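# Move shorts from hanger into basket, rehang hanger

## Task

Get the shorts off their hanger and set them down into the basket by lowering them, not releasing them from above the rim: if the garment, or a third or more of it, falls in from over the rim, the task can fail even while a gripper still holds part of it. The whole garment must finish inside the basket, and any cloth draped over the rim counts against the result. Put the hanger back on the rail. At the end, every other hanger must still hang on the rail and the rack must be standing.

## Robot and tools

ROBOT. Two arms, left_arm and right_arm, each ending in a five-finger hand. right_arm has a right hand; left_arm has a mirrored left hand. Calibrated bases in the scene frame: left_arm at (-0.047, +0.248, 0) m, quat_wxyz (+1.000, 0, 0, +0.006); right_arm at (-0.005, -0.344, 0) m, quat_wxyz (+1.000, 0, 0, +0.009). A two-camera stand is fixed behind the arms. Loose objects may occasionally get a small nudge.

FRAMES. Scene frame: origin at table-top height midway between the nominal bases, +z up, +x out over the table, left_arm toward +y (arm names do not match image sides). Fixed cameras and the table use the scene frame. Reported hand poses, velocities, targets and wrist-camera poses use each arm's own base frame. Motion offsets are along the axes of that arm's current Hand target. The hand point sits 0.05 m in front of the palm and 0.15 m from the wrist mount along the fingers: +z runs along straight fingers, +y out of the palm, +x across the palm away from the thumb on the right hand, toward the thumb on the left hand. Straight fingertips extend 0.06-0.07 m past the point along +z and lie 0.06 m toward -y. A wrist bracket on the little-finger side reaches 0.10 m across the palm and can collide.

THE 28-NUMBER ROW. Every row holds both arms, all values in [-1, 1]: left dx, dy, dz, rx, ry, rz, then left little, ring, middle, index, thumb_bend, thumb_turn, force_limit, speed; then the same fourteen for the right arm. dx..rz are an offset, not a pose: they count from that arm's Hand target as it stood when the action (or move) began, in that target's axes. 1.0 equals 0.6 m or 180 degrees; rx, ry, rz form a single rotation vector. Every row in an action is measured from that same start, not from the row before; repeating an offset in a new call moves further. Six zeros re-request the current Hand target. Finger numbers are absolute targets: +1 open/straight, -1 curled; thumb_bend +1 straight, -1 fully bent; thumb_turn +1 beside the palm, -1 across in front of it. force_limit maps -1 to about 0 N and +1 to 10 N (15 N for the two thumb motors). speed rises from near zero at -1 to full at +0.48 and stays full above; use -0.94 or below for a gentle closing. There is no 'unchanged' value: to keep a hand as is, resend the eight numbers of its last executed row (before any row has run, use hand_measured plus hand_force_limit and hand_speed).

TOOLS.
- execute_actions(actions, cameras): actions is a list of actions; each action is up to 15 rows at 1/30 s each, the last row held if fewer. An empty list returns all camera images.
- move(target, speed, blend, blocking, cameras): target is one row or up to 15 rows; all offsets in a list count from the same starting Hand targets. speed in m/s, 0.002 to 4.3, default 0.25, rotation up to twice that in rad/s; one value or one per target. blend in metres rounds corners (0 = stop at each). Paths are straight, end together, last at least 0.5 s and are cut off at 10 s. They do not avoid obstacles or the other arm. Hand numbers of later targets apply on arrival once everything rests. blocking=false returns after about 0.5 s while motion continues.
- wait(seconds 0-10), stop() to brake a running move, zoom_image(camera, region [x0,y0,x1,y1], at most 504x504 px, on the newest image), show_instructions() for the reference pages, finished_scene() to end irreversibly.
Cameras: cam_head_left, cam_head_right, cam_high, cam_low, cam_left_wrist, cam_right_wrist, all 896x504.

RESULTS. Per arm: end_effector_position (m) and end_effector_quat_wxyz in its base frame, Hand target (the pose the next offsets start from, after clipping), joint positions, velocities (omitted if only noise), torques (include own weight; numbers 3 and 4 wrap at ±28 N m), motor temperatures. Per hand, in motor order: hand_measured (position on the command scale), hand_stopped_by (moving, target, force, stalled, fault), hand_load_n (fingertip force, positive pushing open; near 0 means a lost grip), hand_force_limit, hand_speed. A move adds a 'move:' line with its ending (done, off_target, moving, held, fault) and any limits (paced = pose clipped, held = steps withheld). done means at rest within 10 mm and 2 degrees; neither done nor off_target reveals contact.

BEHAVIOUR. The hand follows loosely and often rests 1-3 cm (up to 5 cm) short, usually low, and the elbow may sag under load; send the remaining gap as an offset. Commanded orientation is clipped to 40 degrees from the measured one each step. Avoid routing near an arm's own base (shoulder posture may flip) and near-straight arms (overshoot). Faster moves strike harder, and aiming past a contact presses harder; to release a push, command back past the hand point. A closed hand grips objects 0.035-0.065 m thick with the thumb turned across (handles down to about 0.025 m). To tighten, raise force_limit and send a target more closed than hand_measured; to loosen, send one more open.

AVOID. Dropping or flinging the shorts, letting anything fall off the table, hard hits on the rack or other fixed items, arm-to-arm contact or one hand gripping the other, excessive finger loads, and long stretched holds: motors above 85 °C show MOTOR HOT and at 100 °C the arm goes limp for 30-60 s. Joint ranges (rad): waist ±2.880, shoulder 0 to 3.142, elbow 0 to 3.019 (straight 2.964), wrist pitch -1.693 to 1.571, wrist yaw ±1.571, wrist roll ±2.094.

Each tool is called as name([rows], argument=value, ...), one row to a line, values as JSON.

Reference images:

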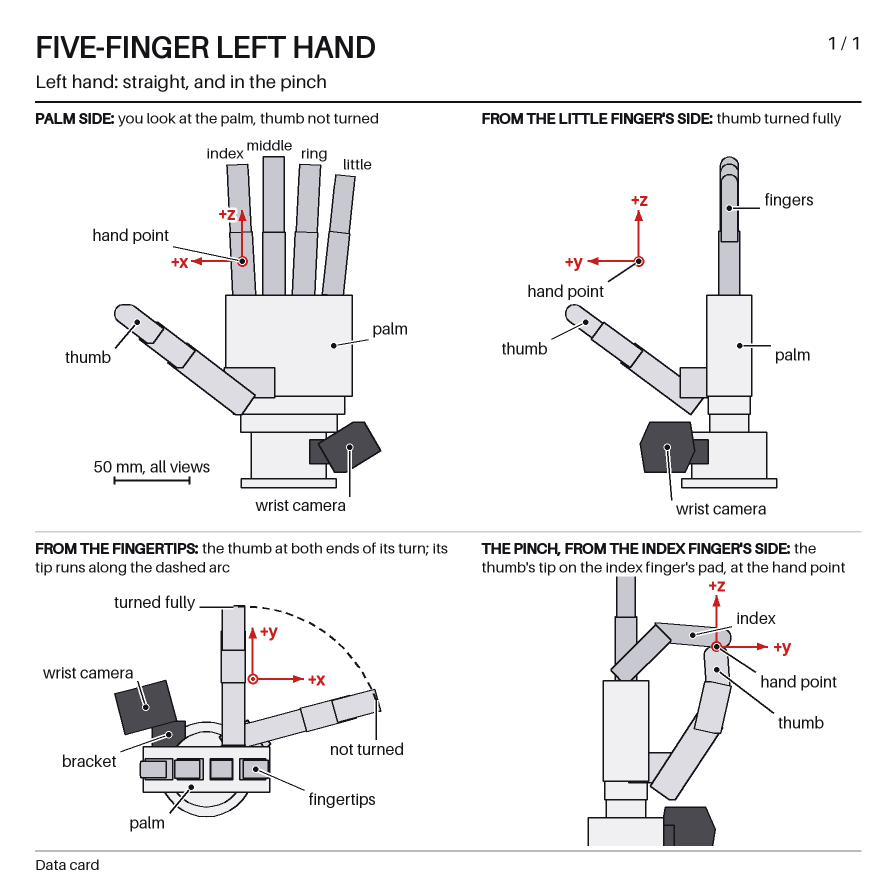

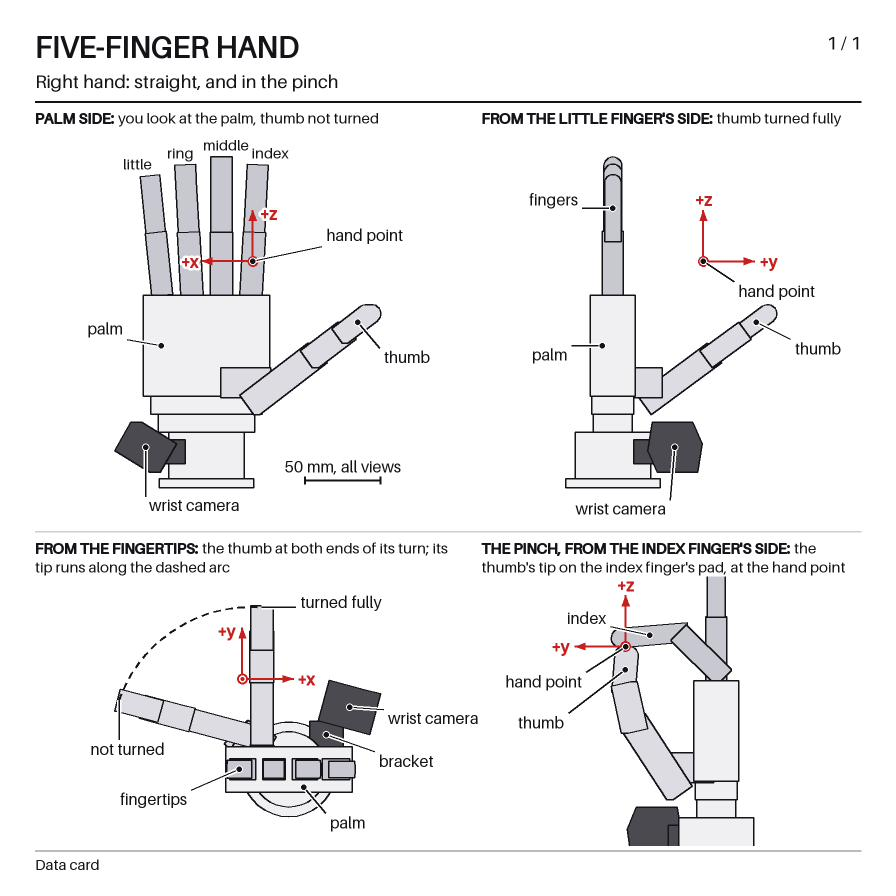

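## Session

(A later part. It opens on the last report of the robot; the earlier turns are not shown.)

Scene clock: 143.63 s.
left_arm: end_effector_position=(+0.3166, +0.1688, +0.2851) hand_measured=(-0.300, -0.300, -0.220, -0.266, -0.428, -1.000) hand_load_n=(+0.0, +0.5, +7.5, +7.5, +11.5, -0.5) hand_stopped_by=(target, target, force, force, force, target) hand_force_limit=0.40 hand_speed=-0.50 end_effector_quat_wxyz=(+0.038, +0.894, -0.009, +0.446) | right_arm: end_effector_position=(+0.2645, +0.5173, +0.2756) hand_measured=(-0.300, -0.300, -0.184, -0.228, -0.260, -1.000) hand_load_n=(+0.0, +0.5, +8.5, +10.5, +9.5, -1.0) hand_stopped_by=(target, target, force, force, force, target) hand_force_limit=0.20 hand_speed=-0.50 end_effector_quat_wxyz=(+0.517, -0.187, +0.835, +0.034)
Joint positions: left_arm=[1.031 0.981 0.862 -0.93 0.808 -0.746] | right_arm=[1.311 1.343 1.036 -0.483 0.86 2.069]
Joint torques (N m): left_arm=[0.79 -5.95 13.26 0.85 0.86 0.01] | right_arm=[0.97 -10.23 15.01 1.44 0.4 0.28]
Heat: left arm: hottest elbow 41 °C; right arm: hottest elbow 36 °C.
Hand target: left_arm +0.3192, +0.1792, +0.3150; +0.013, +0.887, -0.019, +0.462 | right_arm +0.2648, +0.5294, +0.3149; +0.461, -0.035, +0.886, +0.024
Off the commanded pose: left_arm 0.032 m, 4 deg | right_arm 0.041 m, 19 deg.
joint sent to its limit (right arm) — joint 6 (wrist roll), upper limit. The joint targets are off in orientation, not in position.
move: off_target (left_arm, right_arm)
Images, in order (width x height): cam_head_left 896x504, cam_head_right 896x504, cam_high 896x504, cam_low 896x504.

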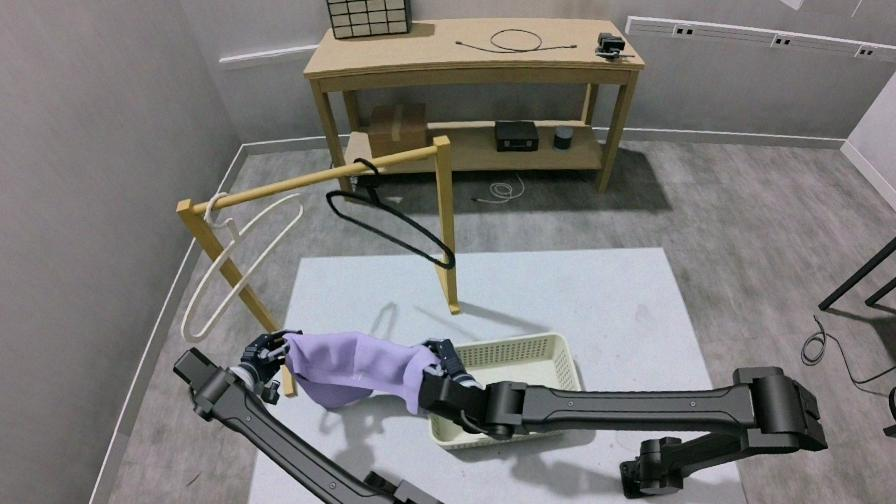

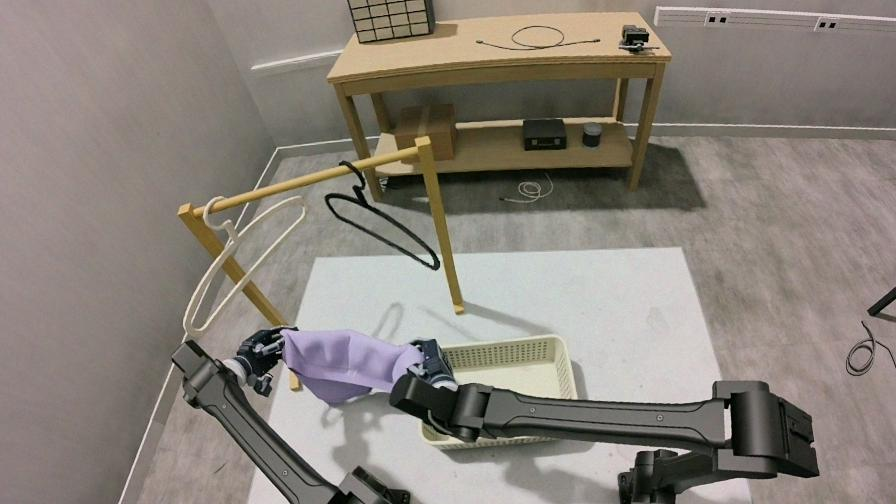

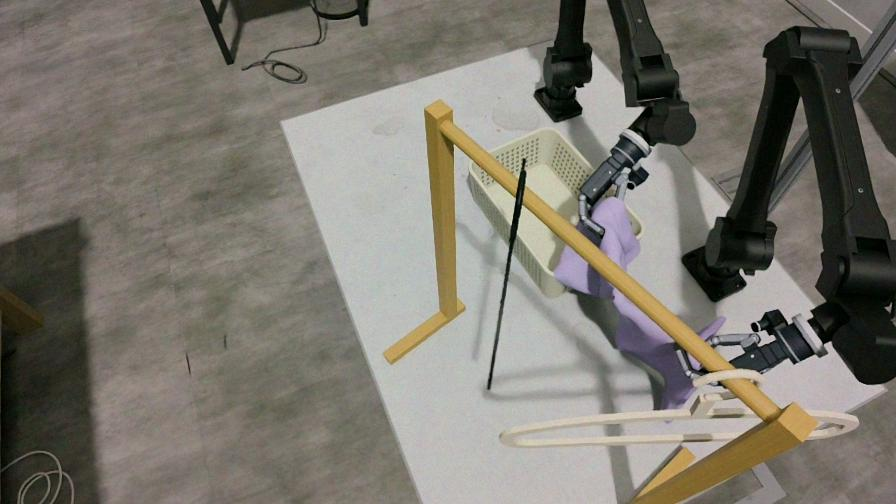

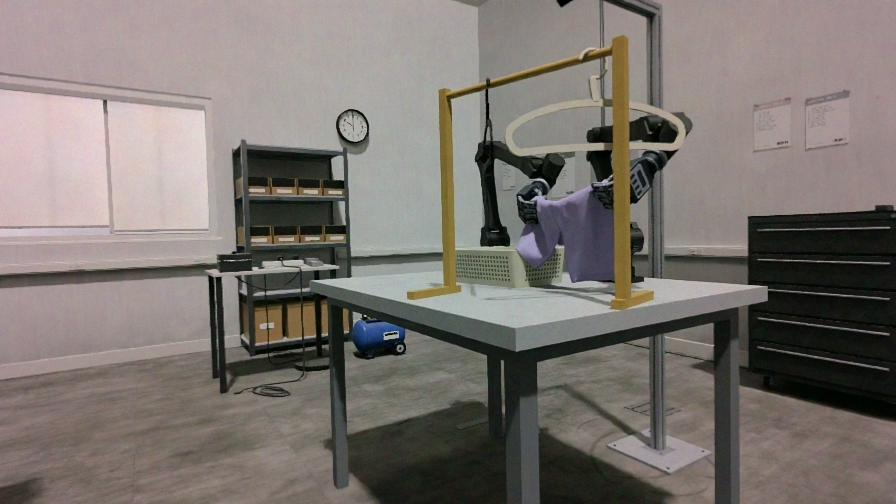

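move([
  [0.1357,0.0373,-0.1548,0,0,0,-0.3,-0.3,-0.5,-0.5,-0.5,-1,0.4,-0.5,-0.1525,-0.0285,-0.131,0,0,0,-0.3,-0.3,-0.4,-0.4,-0.4,-1,0.2,-0.5],
  [0.142,0.4375,-0.1423,0.0115,-0.0832,-0.008,-0.3,-0.3,-0.5,-0.5,-0.5,-1,0.4,-0.5,-0.1325,-0.4265,-0.167,0.0226,0.0831,0.0158,-0.3,-0.3,-0.4,-0.4,-0.4,-1,0.2,-0.5],
], speed=0.12, blend=[0.02,0], cameras=["all"])

Scene clock: 149.57 s.
left_arm: end_effector_position=(+0.2842, -0.0788, +0.4081) hand_measured=(-0.300, -0.300, -0.220, -0.266, -0.428, -1.000) hand_load_n=(+0.5, +1.0, +7.5, +7.5, +11.5, -0.5) hand_stopped_by=(target, target, force, force, force, target) hand_force_limit=0.40 hand_speed=-0.50 end_effector_quat_wxyz=(-0.003, +0.946, -0.003, +0.323) | right_arm: end_effector_position=(+0.2479, +0.2728, +0.4101) hand_measured=(-0.300, -0.300, -0.184, -0.228, -0.260, -1.000) hand_load_n=(+0.0, +1.0, +8.0, +10.5, +9.0, -1.0) hand_stopped_by=(target, target, force, force, force, target) hand_force_limit=0.20 hand_speed=-0.50 end_effector_quat_wxyz=(+0.330, -0.156, +0.931, +0.033)
Joint positions: left_arm=[-0.132 0.659 1.168 -1.426 -0.085 -1.669] | right_arm=[0.947 0.856 1.251 -1.409 0.405 2.069]
Joint torques (N m): left_arm=[-1.2 -0.09 12.64 1.2 -0.3 -0.08] | right_arm=[-0.32 -2.43 13.65 1.25 0.16 0.27]
Heat: left arm: hottest elbow 42 °C; right arm: hottest elbow 37 °C.
Hand target: left_arm +0.2859, -0.0814, +0.4353; +0.000, +0.940, -0.001, +0.343 | right_arm +0.2503, +0.2700, +0.4349; +0.342, +0.000, +0.940, +0.000
Off the commanded pose: left_arm 0.027 m, 2 deg | right_arm 0.025 m, 18 deg.
joint sent to its limit (right arm) — joint 6 (wrist roll), upper limit. The joint targets are off in orientation, not in position.
move: off_target (left_arm, right_arm)

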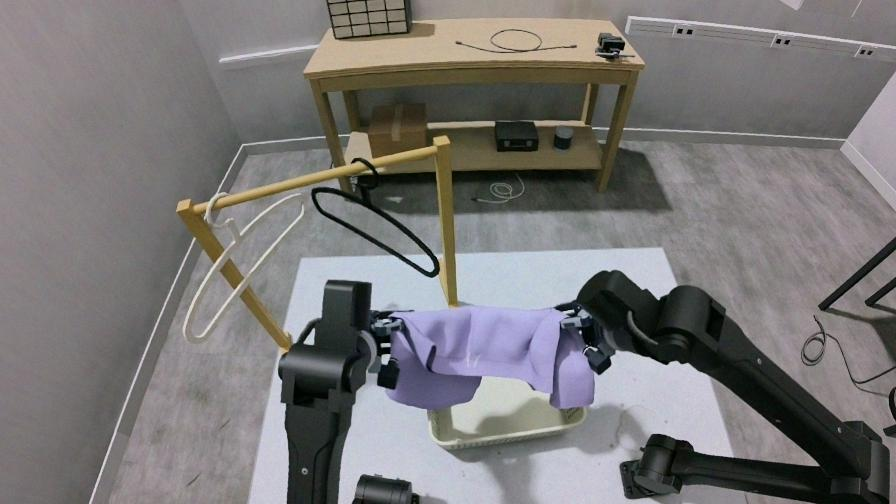

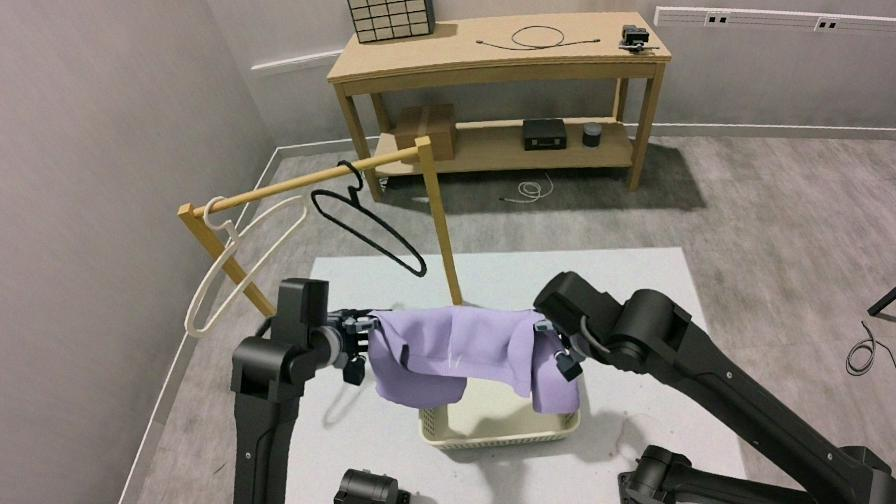

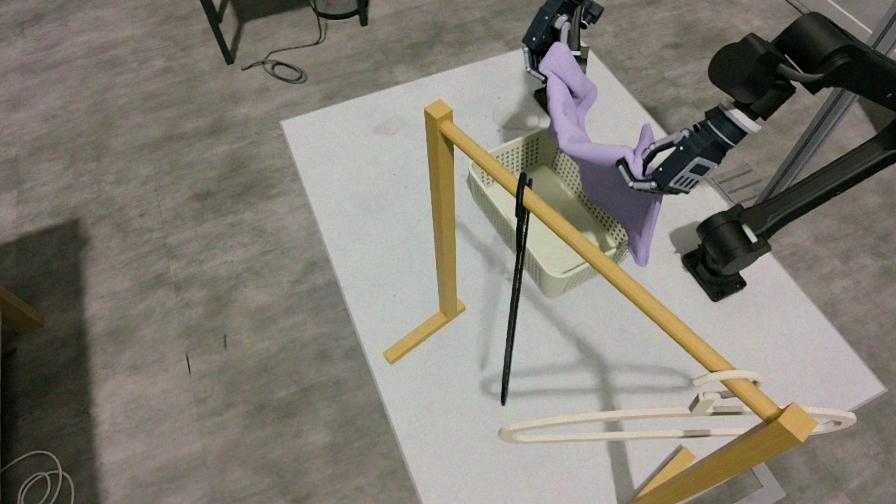

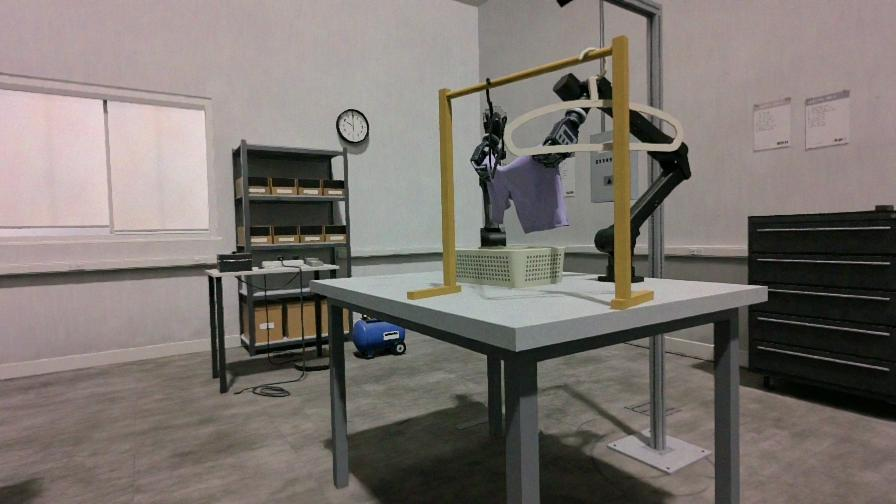

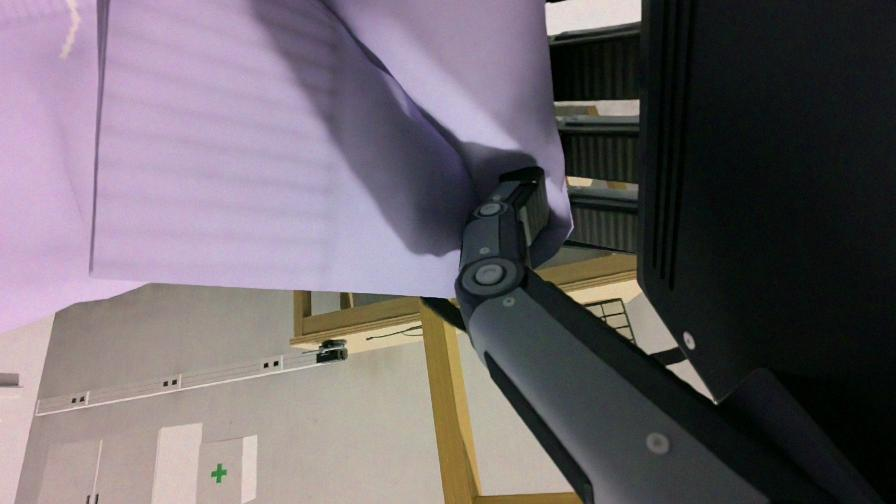

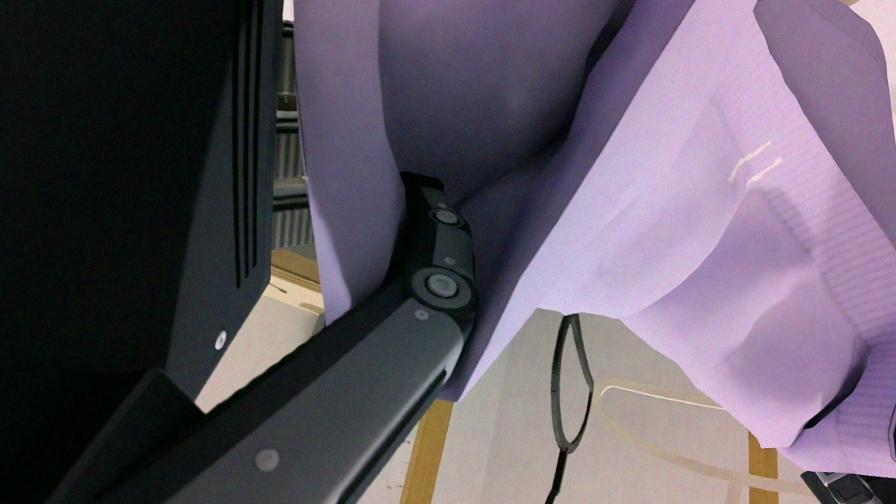

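move(target=[-0.2167,0.1667,0.2425,0,-0.1389,0,-0.3,-0.3,-0.5,-0.5,-0.5,-1,0.4,-0.5,0.1907,-0.0262,0.2643,0,0.1389,0,-0.3,-0.3,-0.4,-0.4,-0.4,-1,0.2,-0.5], speed=0.1, cameras=["all"])

Scene clock: 155.87 s.
left_arm: end_effector_position=(+0.2771, -0.1740, +0.2363) hand_measured=(-0.300, -0.300, -0.220, -0.266, -0.428, -1.000) hand_load_n=(+0.5, +0.5, +7.5, +7.5, +11.5, +0.0) hand_stopped_by=(target, target, force, force, force, target) hand_force_limit=0.40 hand_speed=-0.50 end_effector_quat_wxyz=(-0.006, +0.992, -0.002, +0.125) | right_arm: end_effector_position=(+0.2592, +0.2538, +0.2399) hand_measured=(-0.300, -0.300, -0.184, -0.228, -0.260, -1.000) hand_load_n=(+0.0, +1.0, +8.5, +10.5, +9.5, -1.0) hand_stopped_by=(target, target, force, force, force, target) hand_force_limit=0.20 hand_speed=-0.50 end_effector_quat_wxyz=(+0.109, -0.101, +0.988, +0.030)
Joint positions: left_arm=[-0.524 0.882 0.944 -1.42 -0.133 -2.076] | right_arm=[0.712 0.982 1.006 -1.38 0.075 2.071]
Joint torques (N m): left_arm=[-1.32 -3.25 9.24 1.36 0.05 -0.04] | right_arm=[-0.26 -3.19 9.94 1.4 -0.19 0.23]
Heat: left arm: hottest elbow 42 °C; right arm: hottest elbow 37 °C.
Hand target: left_arm +0.2797, -0.1813, +0.2402; +0.000, +0.991, -0.002, +0.131 | right_arm +0.2646, +0.2542, +0.2398; +0.130, +0.000, +0.991, +0.000
Off the commanded pose: left_arm 0.009 m, 1 deg | right_arm 0.005 m, 12 deg.
joint sent to its limit (left arm) — joint 6 (wrist roll), lower limit. The joint targets still meet the commanded pose.
joint sent to its limit (right arm) — joint 6 (wrist roll), upper limit. The joint targets are off in orientation, not in position.
move: off_target (right_arm)

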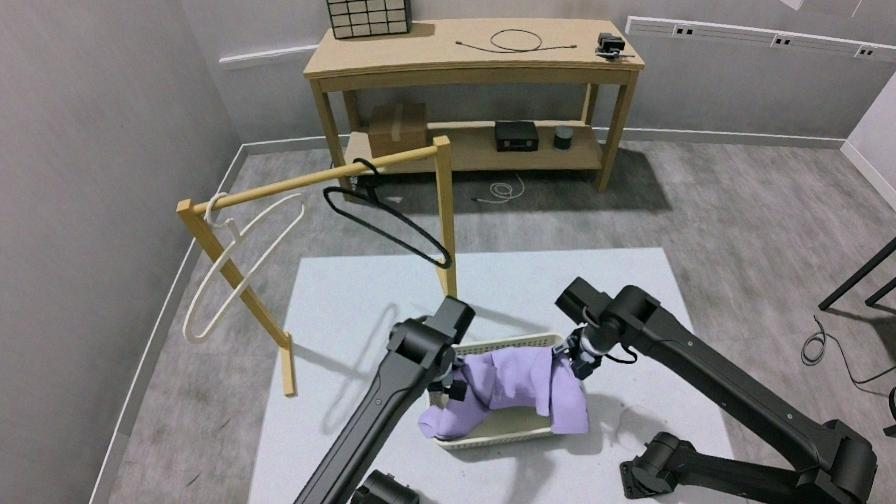

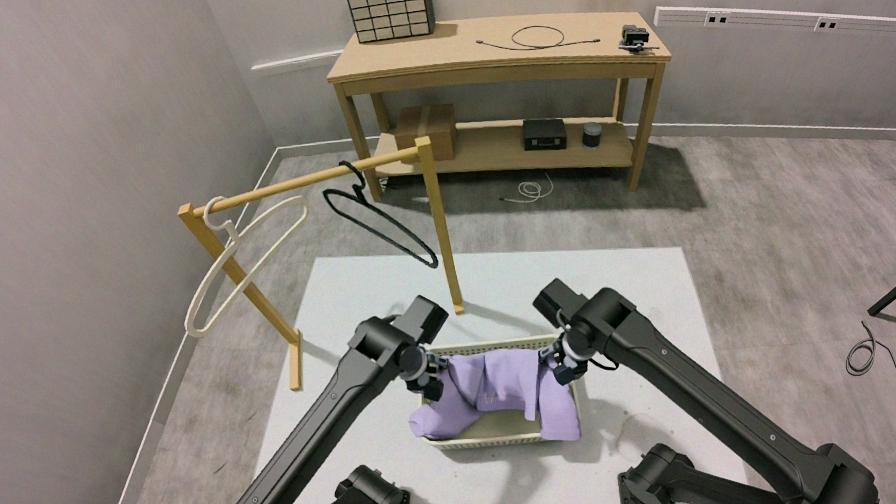

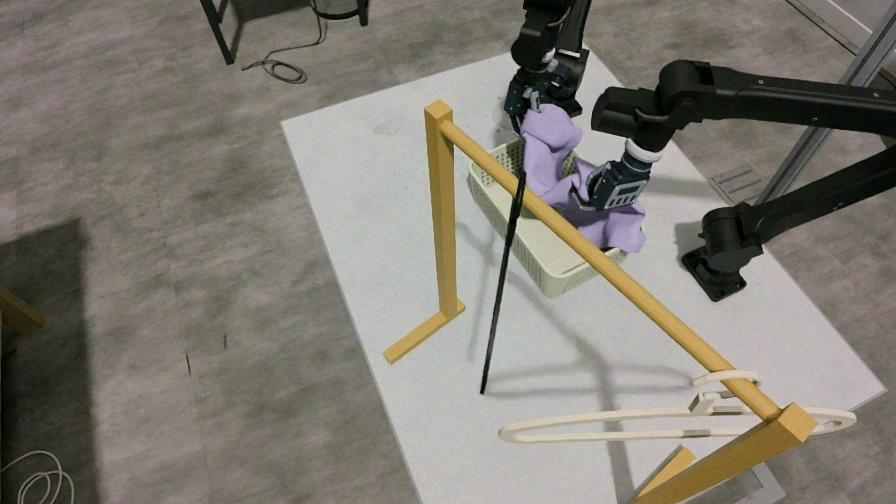

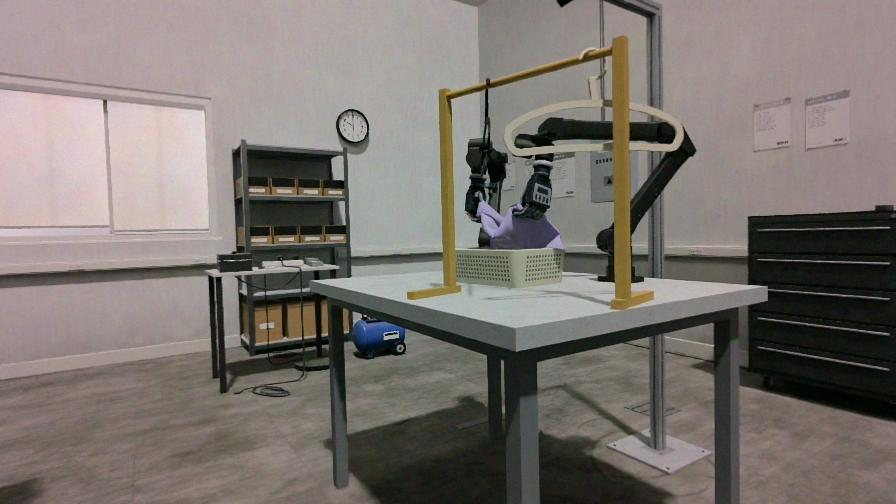

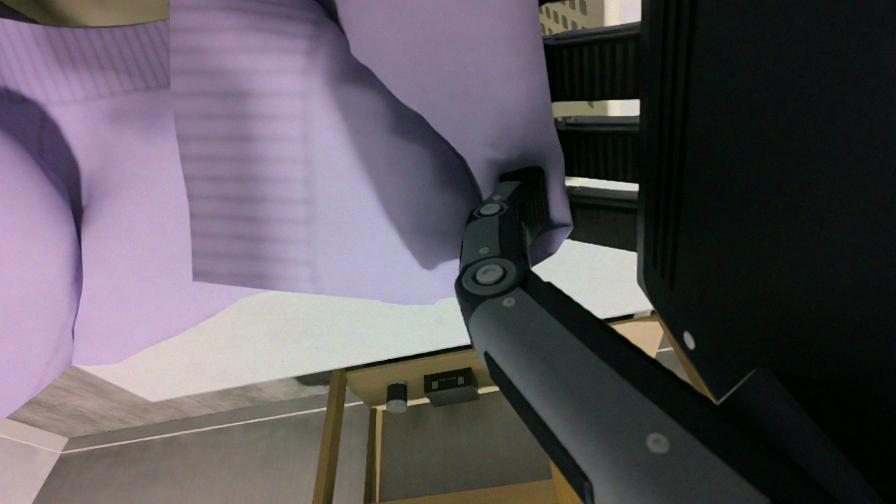

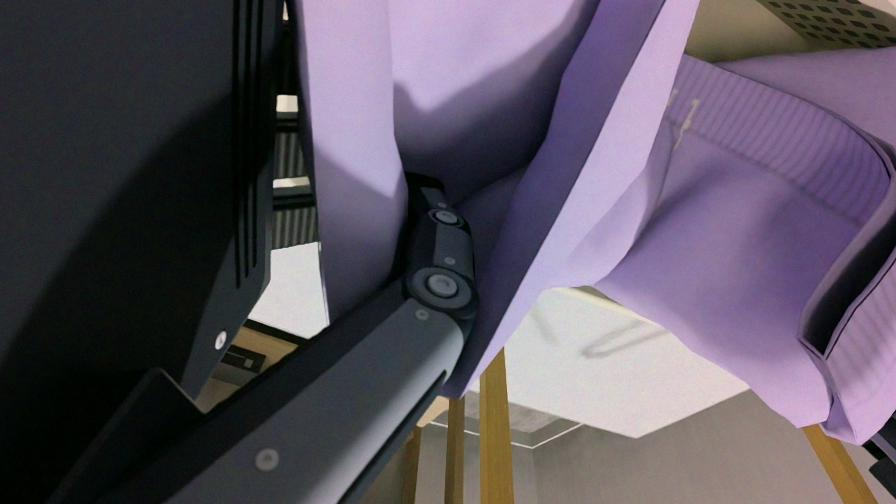

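move(target=[0.1033,0.0675,-0.1622,0,0,0,-0.3,-0.3,-0.5,-0.5,-0.5,-1,0.4,-0.5,-0.0958,0.0327,-0.1642,0,0,0,-0.3,-0.3,-0.4,-0.4,-0.4,-1,0.2,-0.5], speed=0.1, cameras=["cam_head_left","cam_head_right","cam_high","cam_low"])

Scene clock: 159.33 s.
left_arm: end_effector_position=(+0.3097, -0.2115, +0.3298) hand_measured=(-0.300, -0.300, -0.220, -0.266, -0.428, -1.000) hand_load_n=(+0.0, +1.0, +7.5, +7.5, +11.5, -0.5) hand_stopped_by=(target, target, force, force, force, target) hand_force_limit=0.40 hand_speed=-0.50 end_effector_quat_wxyz=(-0.002, +0.993, -0.021, +0.115) | right_arm: end_effector_position=(+0.2835, +0.2706, +0.3293) hand_measured=(-0.300, -0.300, -0.184, -0.228, -0.260, -1.000) hand_load_n=(+0.0, +1.0, +8.5, +10.5, +9.0, -1.0) hand_stopped_by=(target, target, force, force, force, target) hand_force_limit=0.20 hand_speed=-0.50 end_effector_quat_wxyz=(+0.100, -0.097, +0.990, +0.023)
Joint positions: left_arm=[-0.561 1.059 1.299 -1.614 -0.121 -2.076] | right_arm=[0.704 1.105 1.329 -1.603 0.076 2.073]
Joint torques (N m): left_arm=[-1.32 -4.84 12.37 0.42 0.08 -0.05] | right_arm=[-0.26 -4.25 14.39 0.53 0.07 0.21]
Heat: left arm: hottest elbow 42 °C; right arm: hottest elbow 37 °C.
Hand target: left_arm +0.3142, -0.2221, +0.3503; +0.000, +0.991, -0.002, +0.131 | right_arm +0.2946, +0.2738, +0.3499; +0.130, +0.001, +0.991, +0.000
Off the commanded pose: left_arm 0.023 m, 3 deg | right_arm 0.024 m, 12 deg.
joint sent to its limit (left arm) — joint 6 (wrist roll), lower limit. The joint targets are off in orientation, not in position.
joint sent to its limit (right arm) — joint 6 (wrist roll), upper limit. The joint targets are off in orientation, not in position.
move: off_target (left_arm, right_arm)
Images, in order (width x height): cam_head_left 896x504, cam_head_right 896x504, cam_high 896x504, cam_low 896x504.

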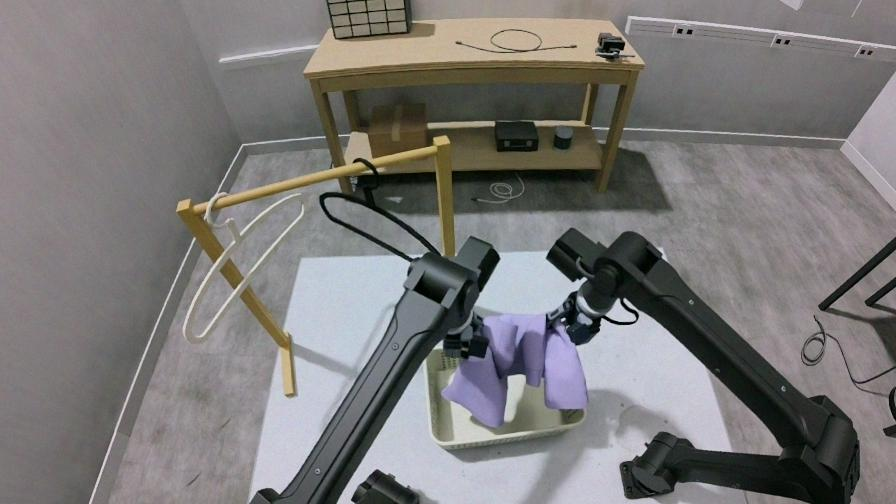

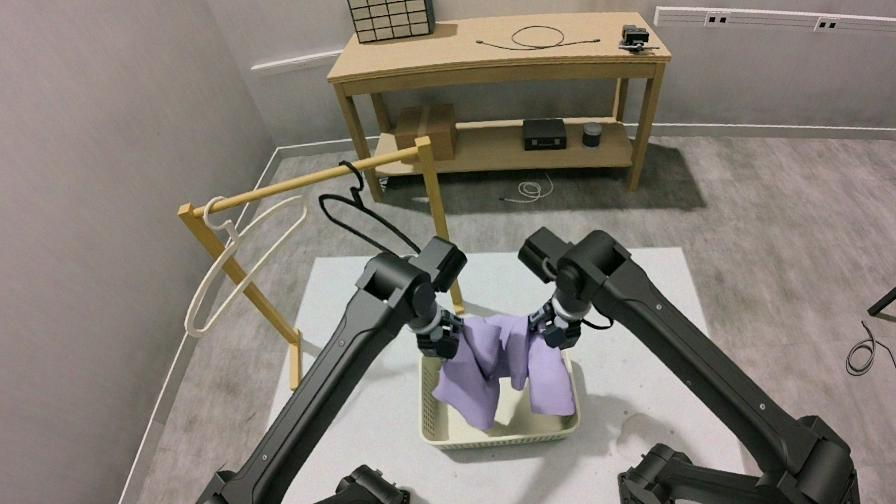

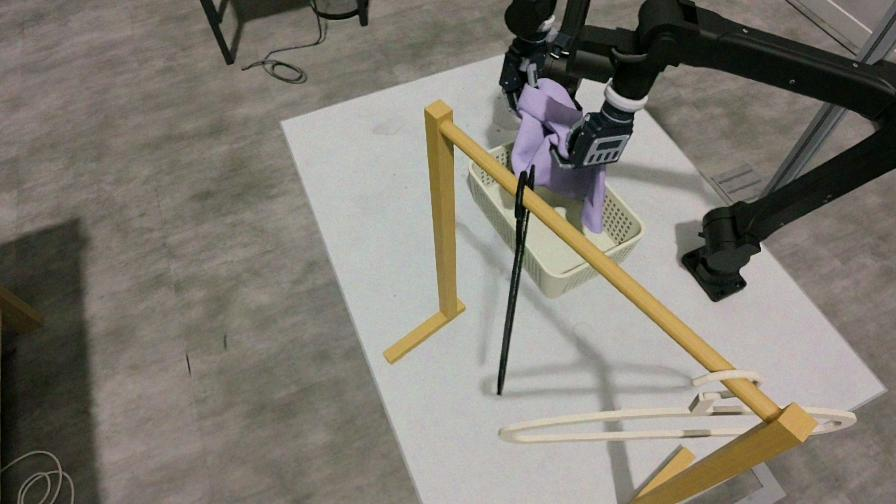

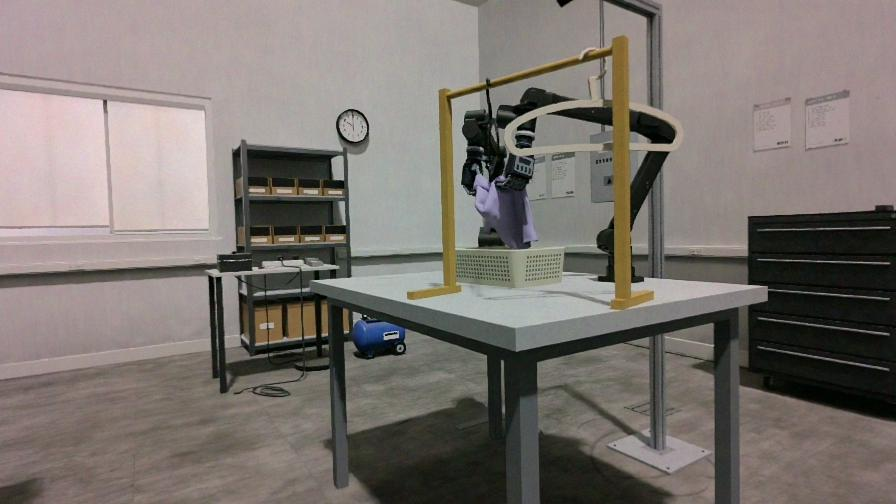

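move(target=[-0.0561,-0.0133,0.2093,0,0,0,-0.3,-0.3,-0.5,-0.5,-0.5,-1,0.4,-0.5,0.0561,0.0333,0.2093,0,0,0,-0.3,-0.3,-0.4,-0.4,-0.4,-1,0.2,-0.5], speed=0.08, cameras=["cam_head_left","cam_head_right","cam_high","cam_low","cam_right_wrist","cam_left_wrist"])

Scene clock: 162.07 s.
left_arm: end_effector_position=(+0.3104, -0.2119, +0.2077) hand_measured=(-0.300, -0.300, -0.220, -0.266, -0.428, -1.000) hand_load_n=(+0.0, +1.0, +7.5, +7.5, +11.5, -0.5) hand_stopped_by=(target, target, force, force, force, target) hand_force_limit=0.40 hand_speed=-0.50 end_effector_quat_wxyz=(-0.004, +0.994, -0.022, +0.111) | right_arm: end_effector_position=(+0.2945, +0.2878, +0.2208) hand_measured=(-0.300, -0.300, -0.184, -0.228, -0.260, -1.000) hand_load_n=(+0.0, +1.0, +8.5, +10.5, +9.0, -1.0) hand_stopped_by=(target, target, force, force, force, target) hand_force_limit=0.20 hand_speed=-0.50 end_effector_quat_wxyz=(+0.109, -0.104, +0.988, +0.030)
Joint positions: left_arm=[-0.561 1.041 0.968 -1.311 -0.121 -2.076] | right_arm=[0.719 1.12 1.047 -1.283 0.076 2.073]
Joint torques (N m): left_arm=[-0.09 -6.95 9.2 1.28 -0.16 -0.05] | right_arm=[1.26 -4.95 9.91 1.44 -0.09 0.22]
Heat: left arm: hottest elbow 41 °C; right arm: hottest elbow 37 °C.
Hand target: left_arm +0.3143, -0.2141, +0.2202; +0.000, +0.991, -0.002, +0.131 | right_arm +0.2946, +0.2938, +0.2199; +0.130, +0.000, +0.991, +0.000
Off the commanded pose: left_arm 0.013 m, 3 deg | right_arm 0.006 m, 13 deg.
joint sent to its limit (left arm) — joint 6 (wrist roll), lower limit. The joint targets still meet the commanded pose.
joint sent to its limit (right arm) — joint 6 (wrist roll), upper limit. The joint targets are off in orientation, not in position.
move: off_target (left_arm, right_arm)

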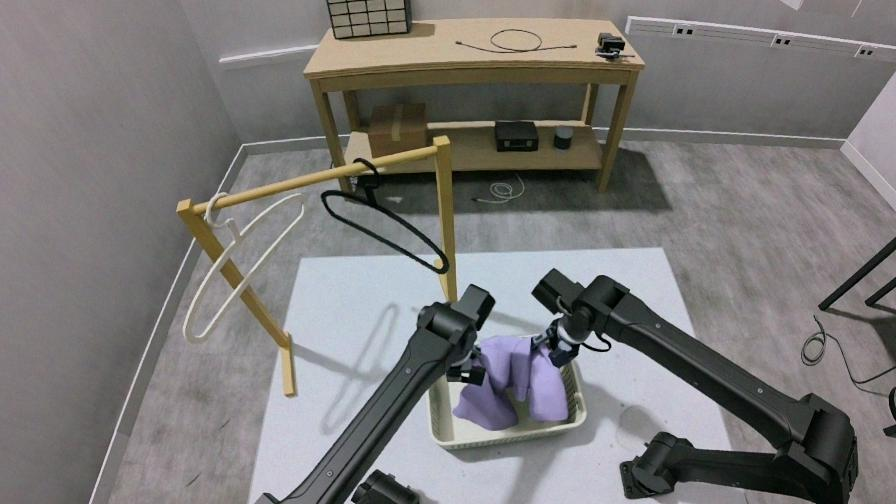

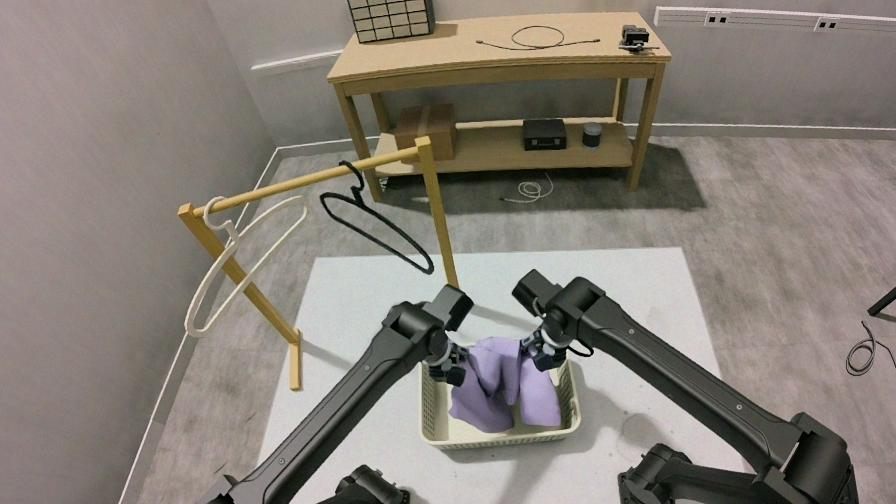

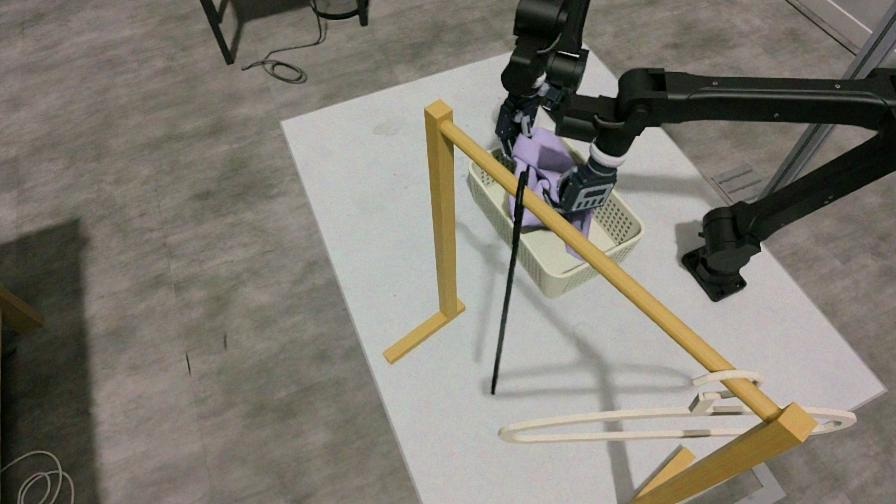

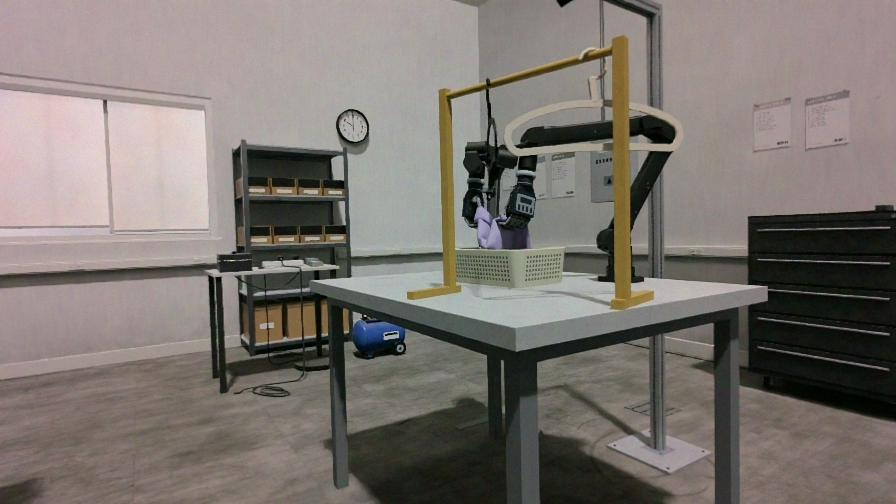

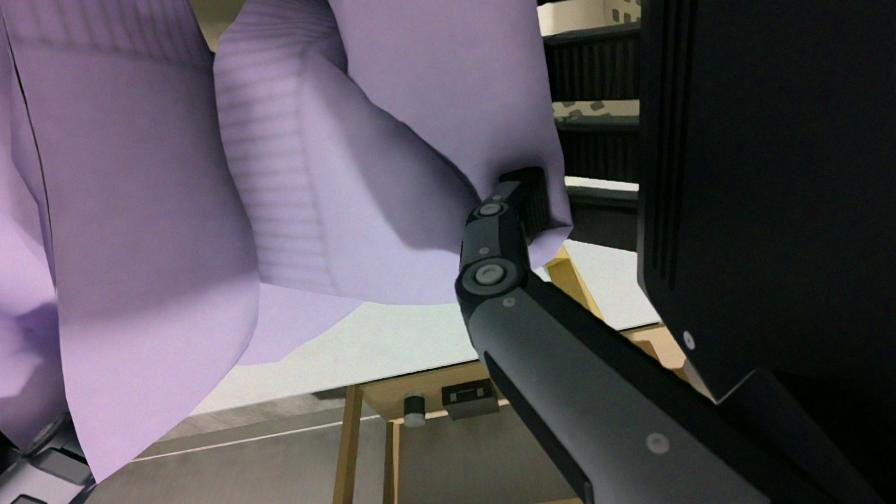

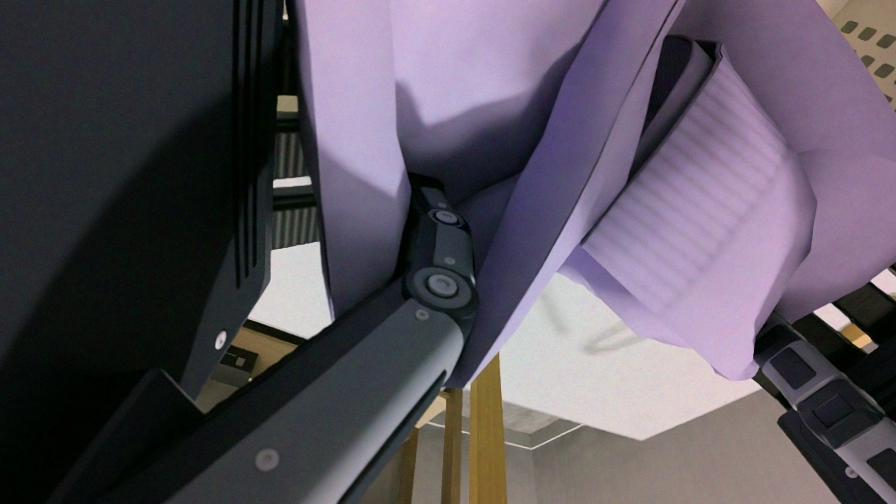

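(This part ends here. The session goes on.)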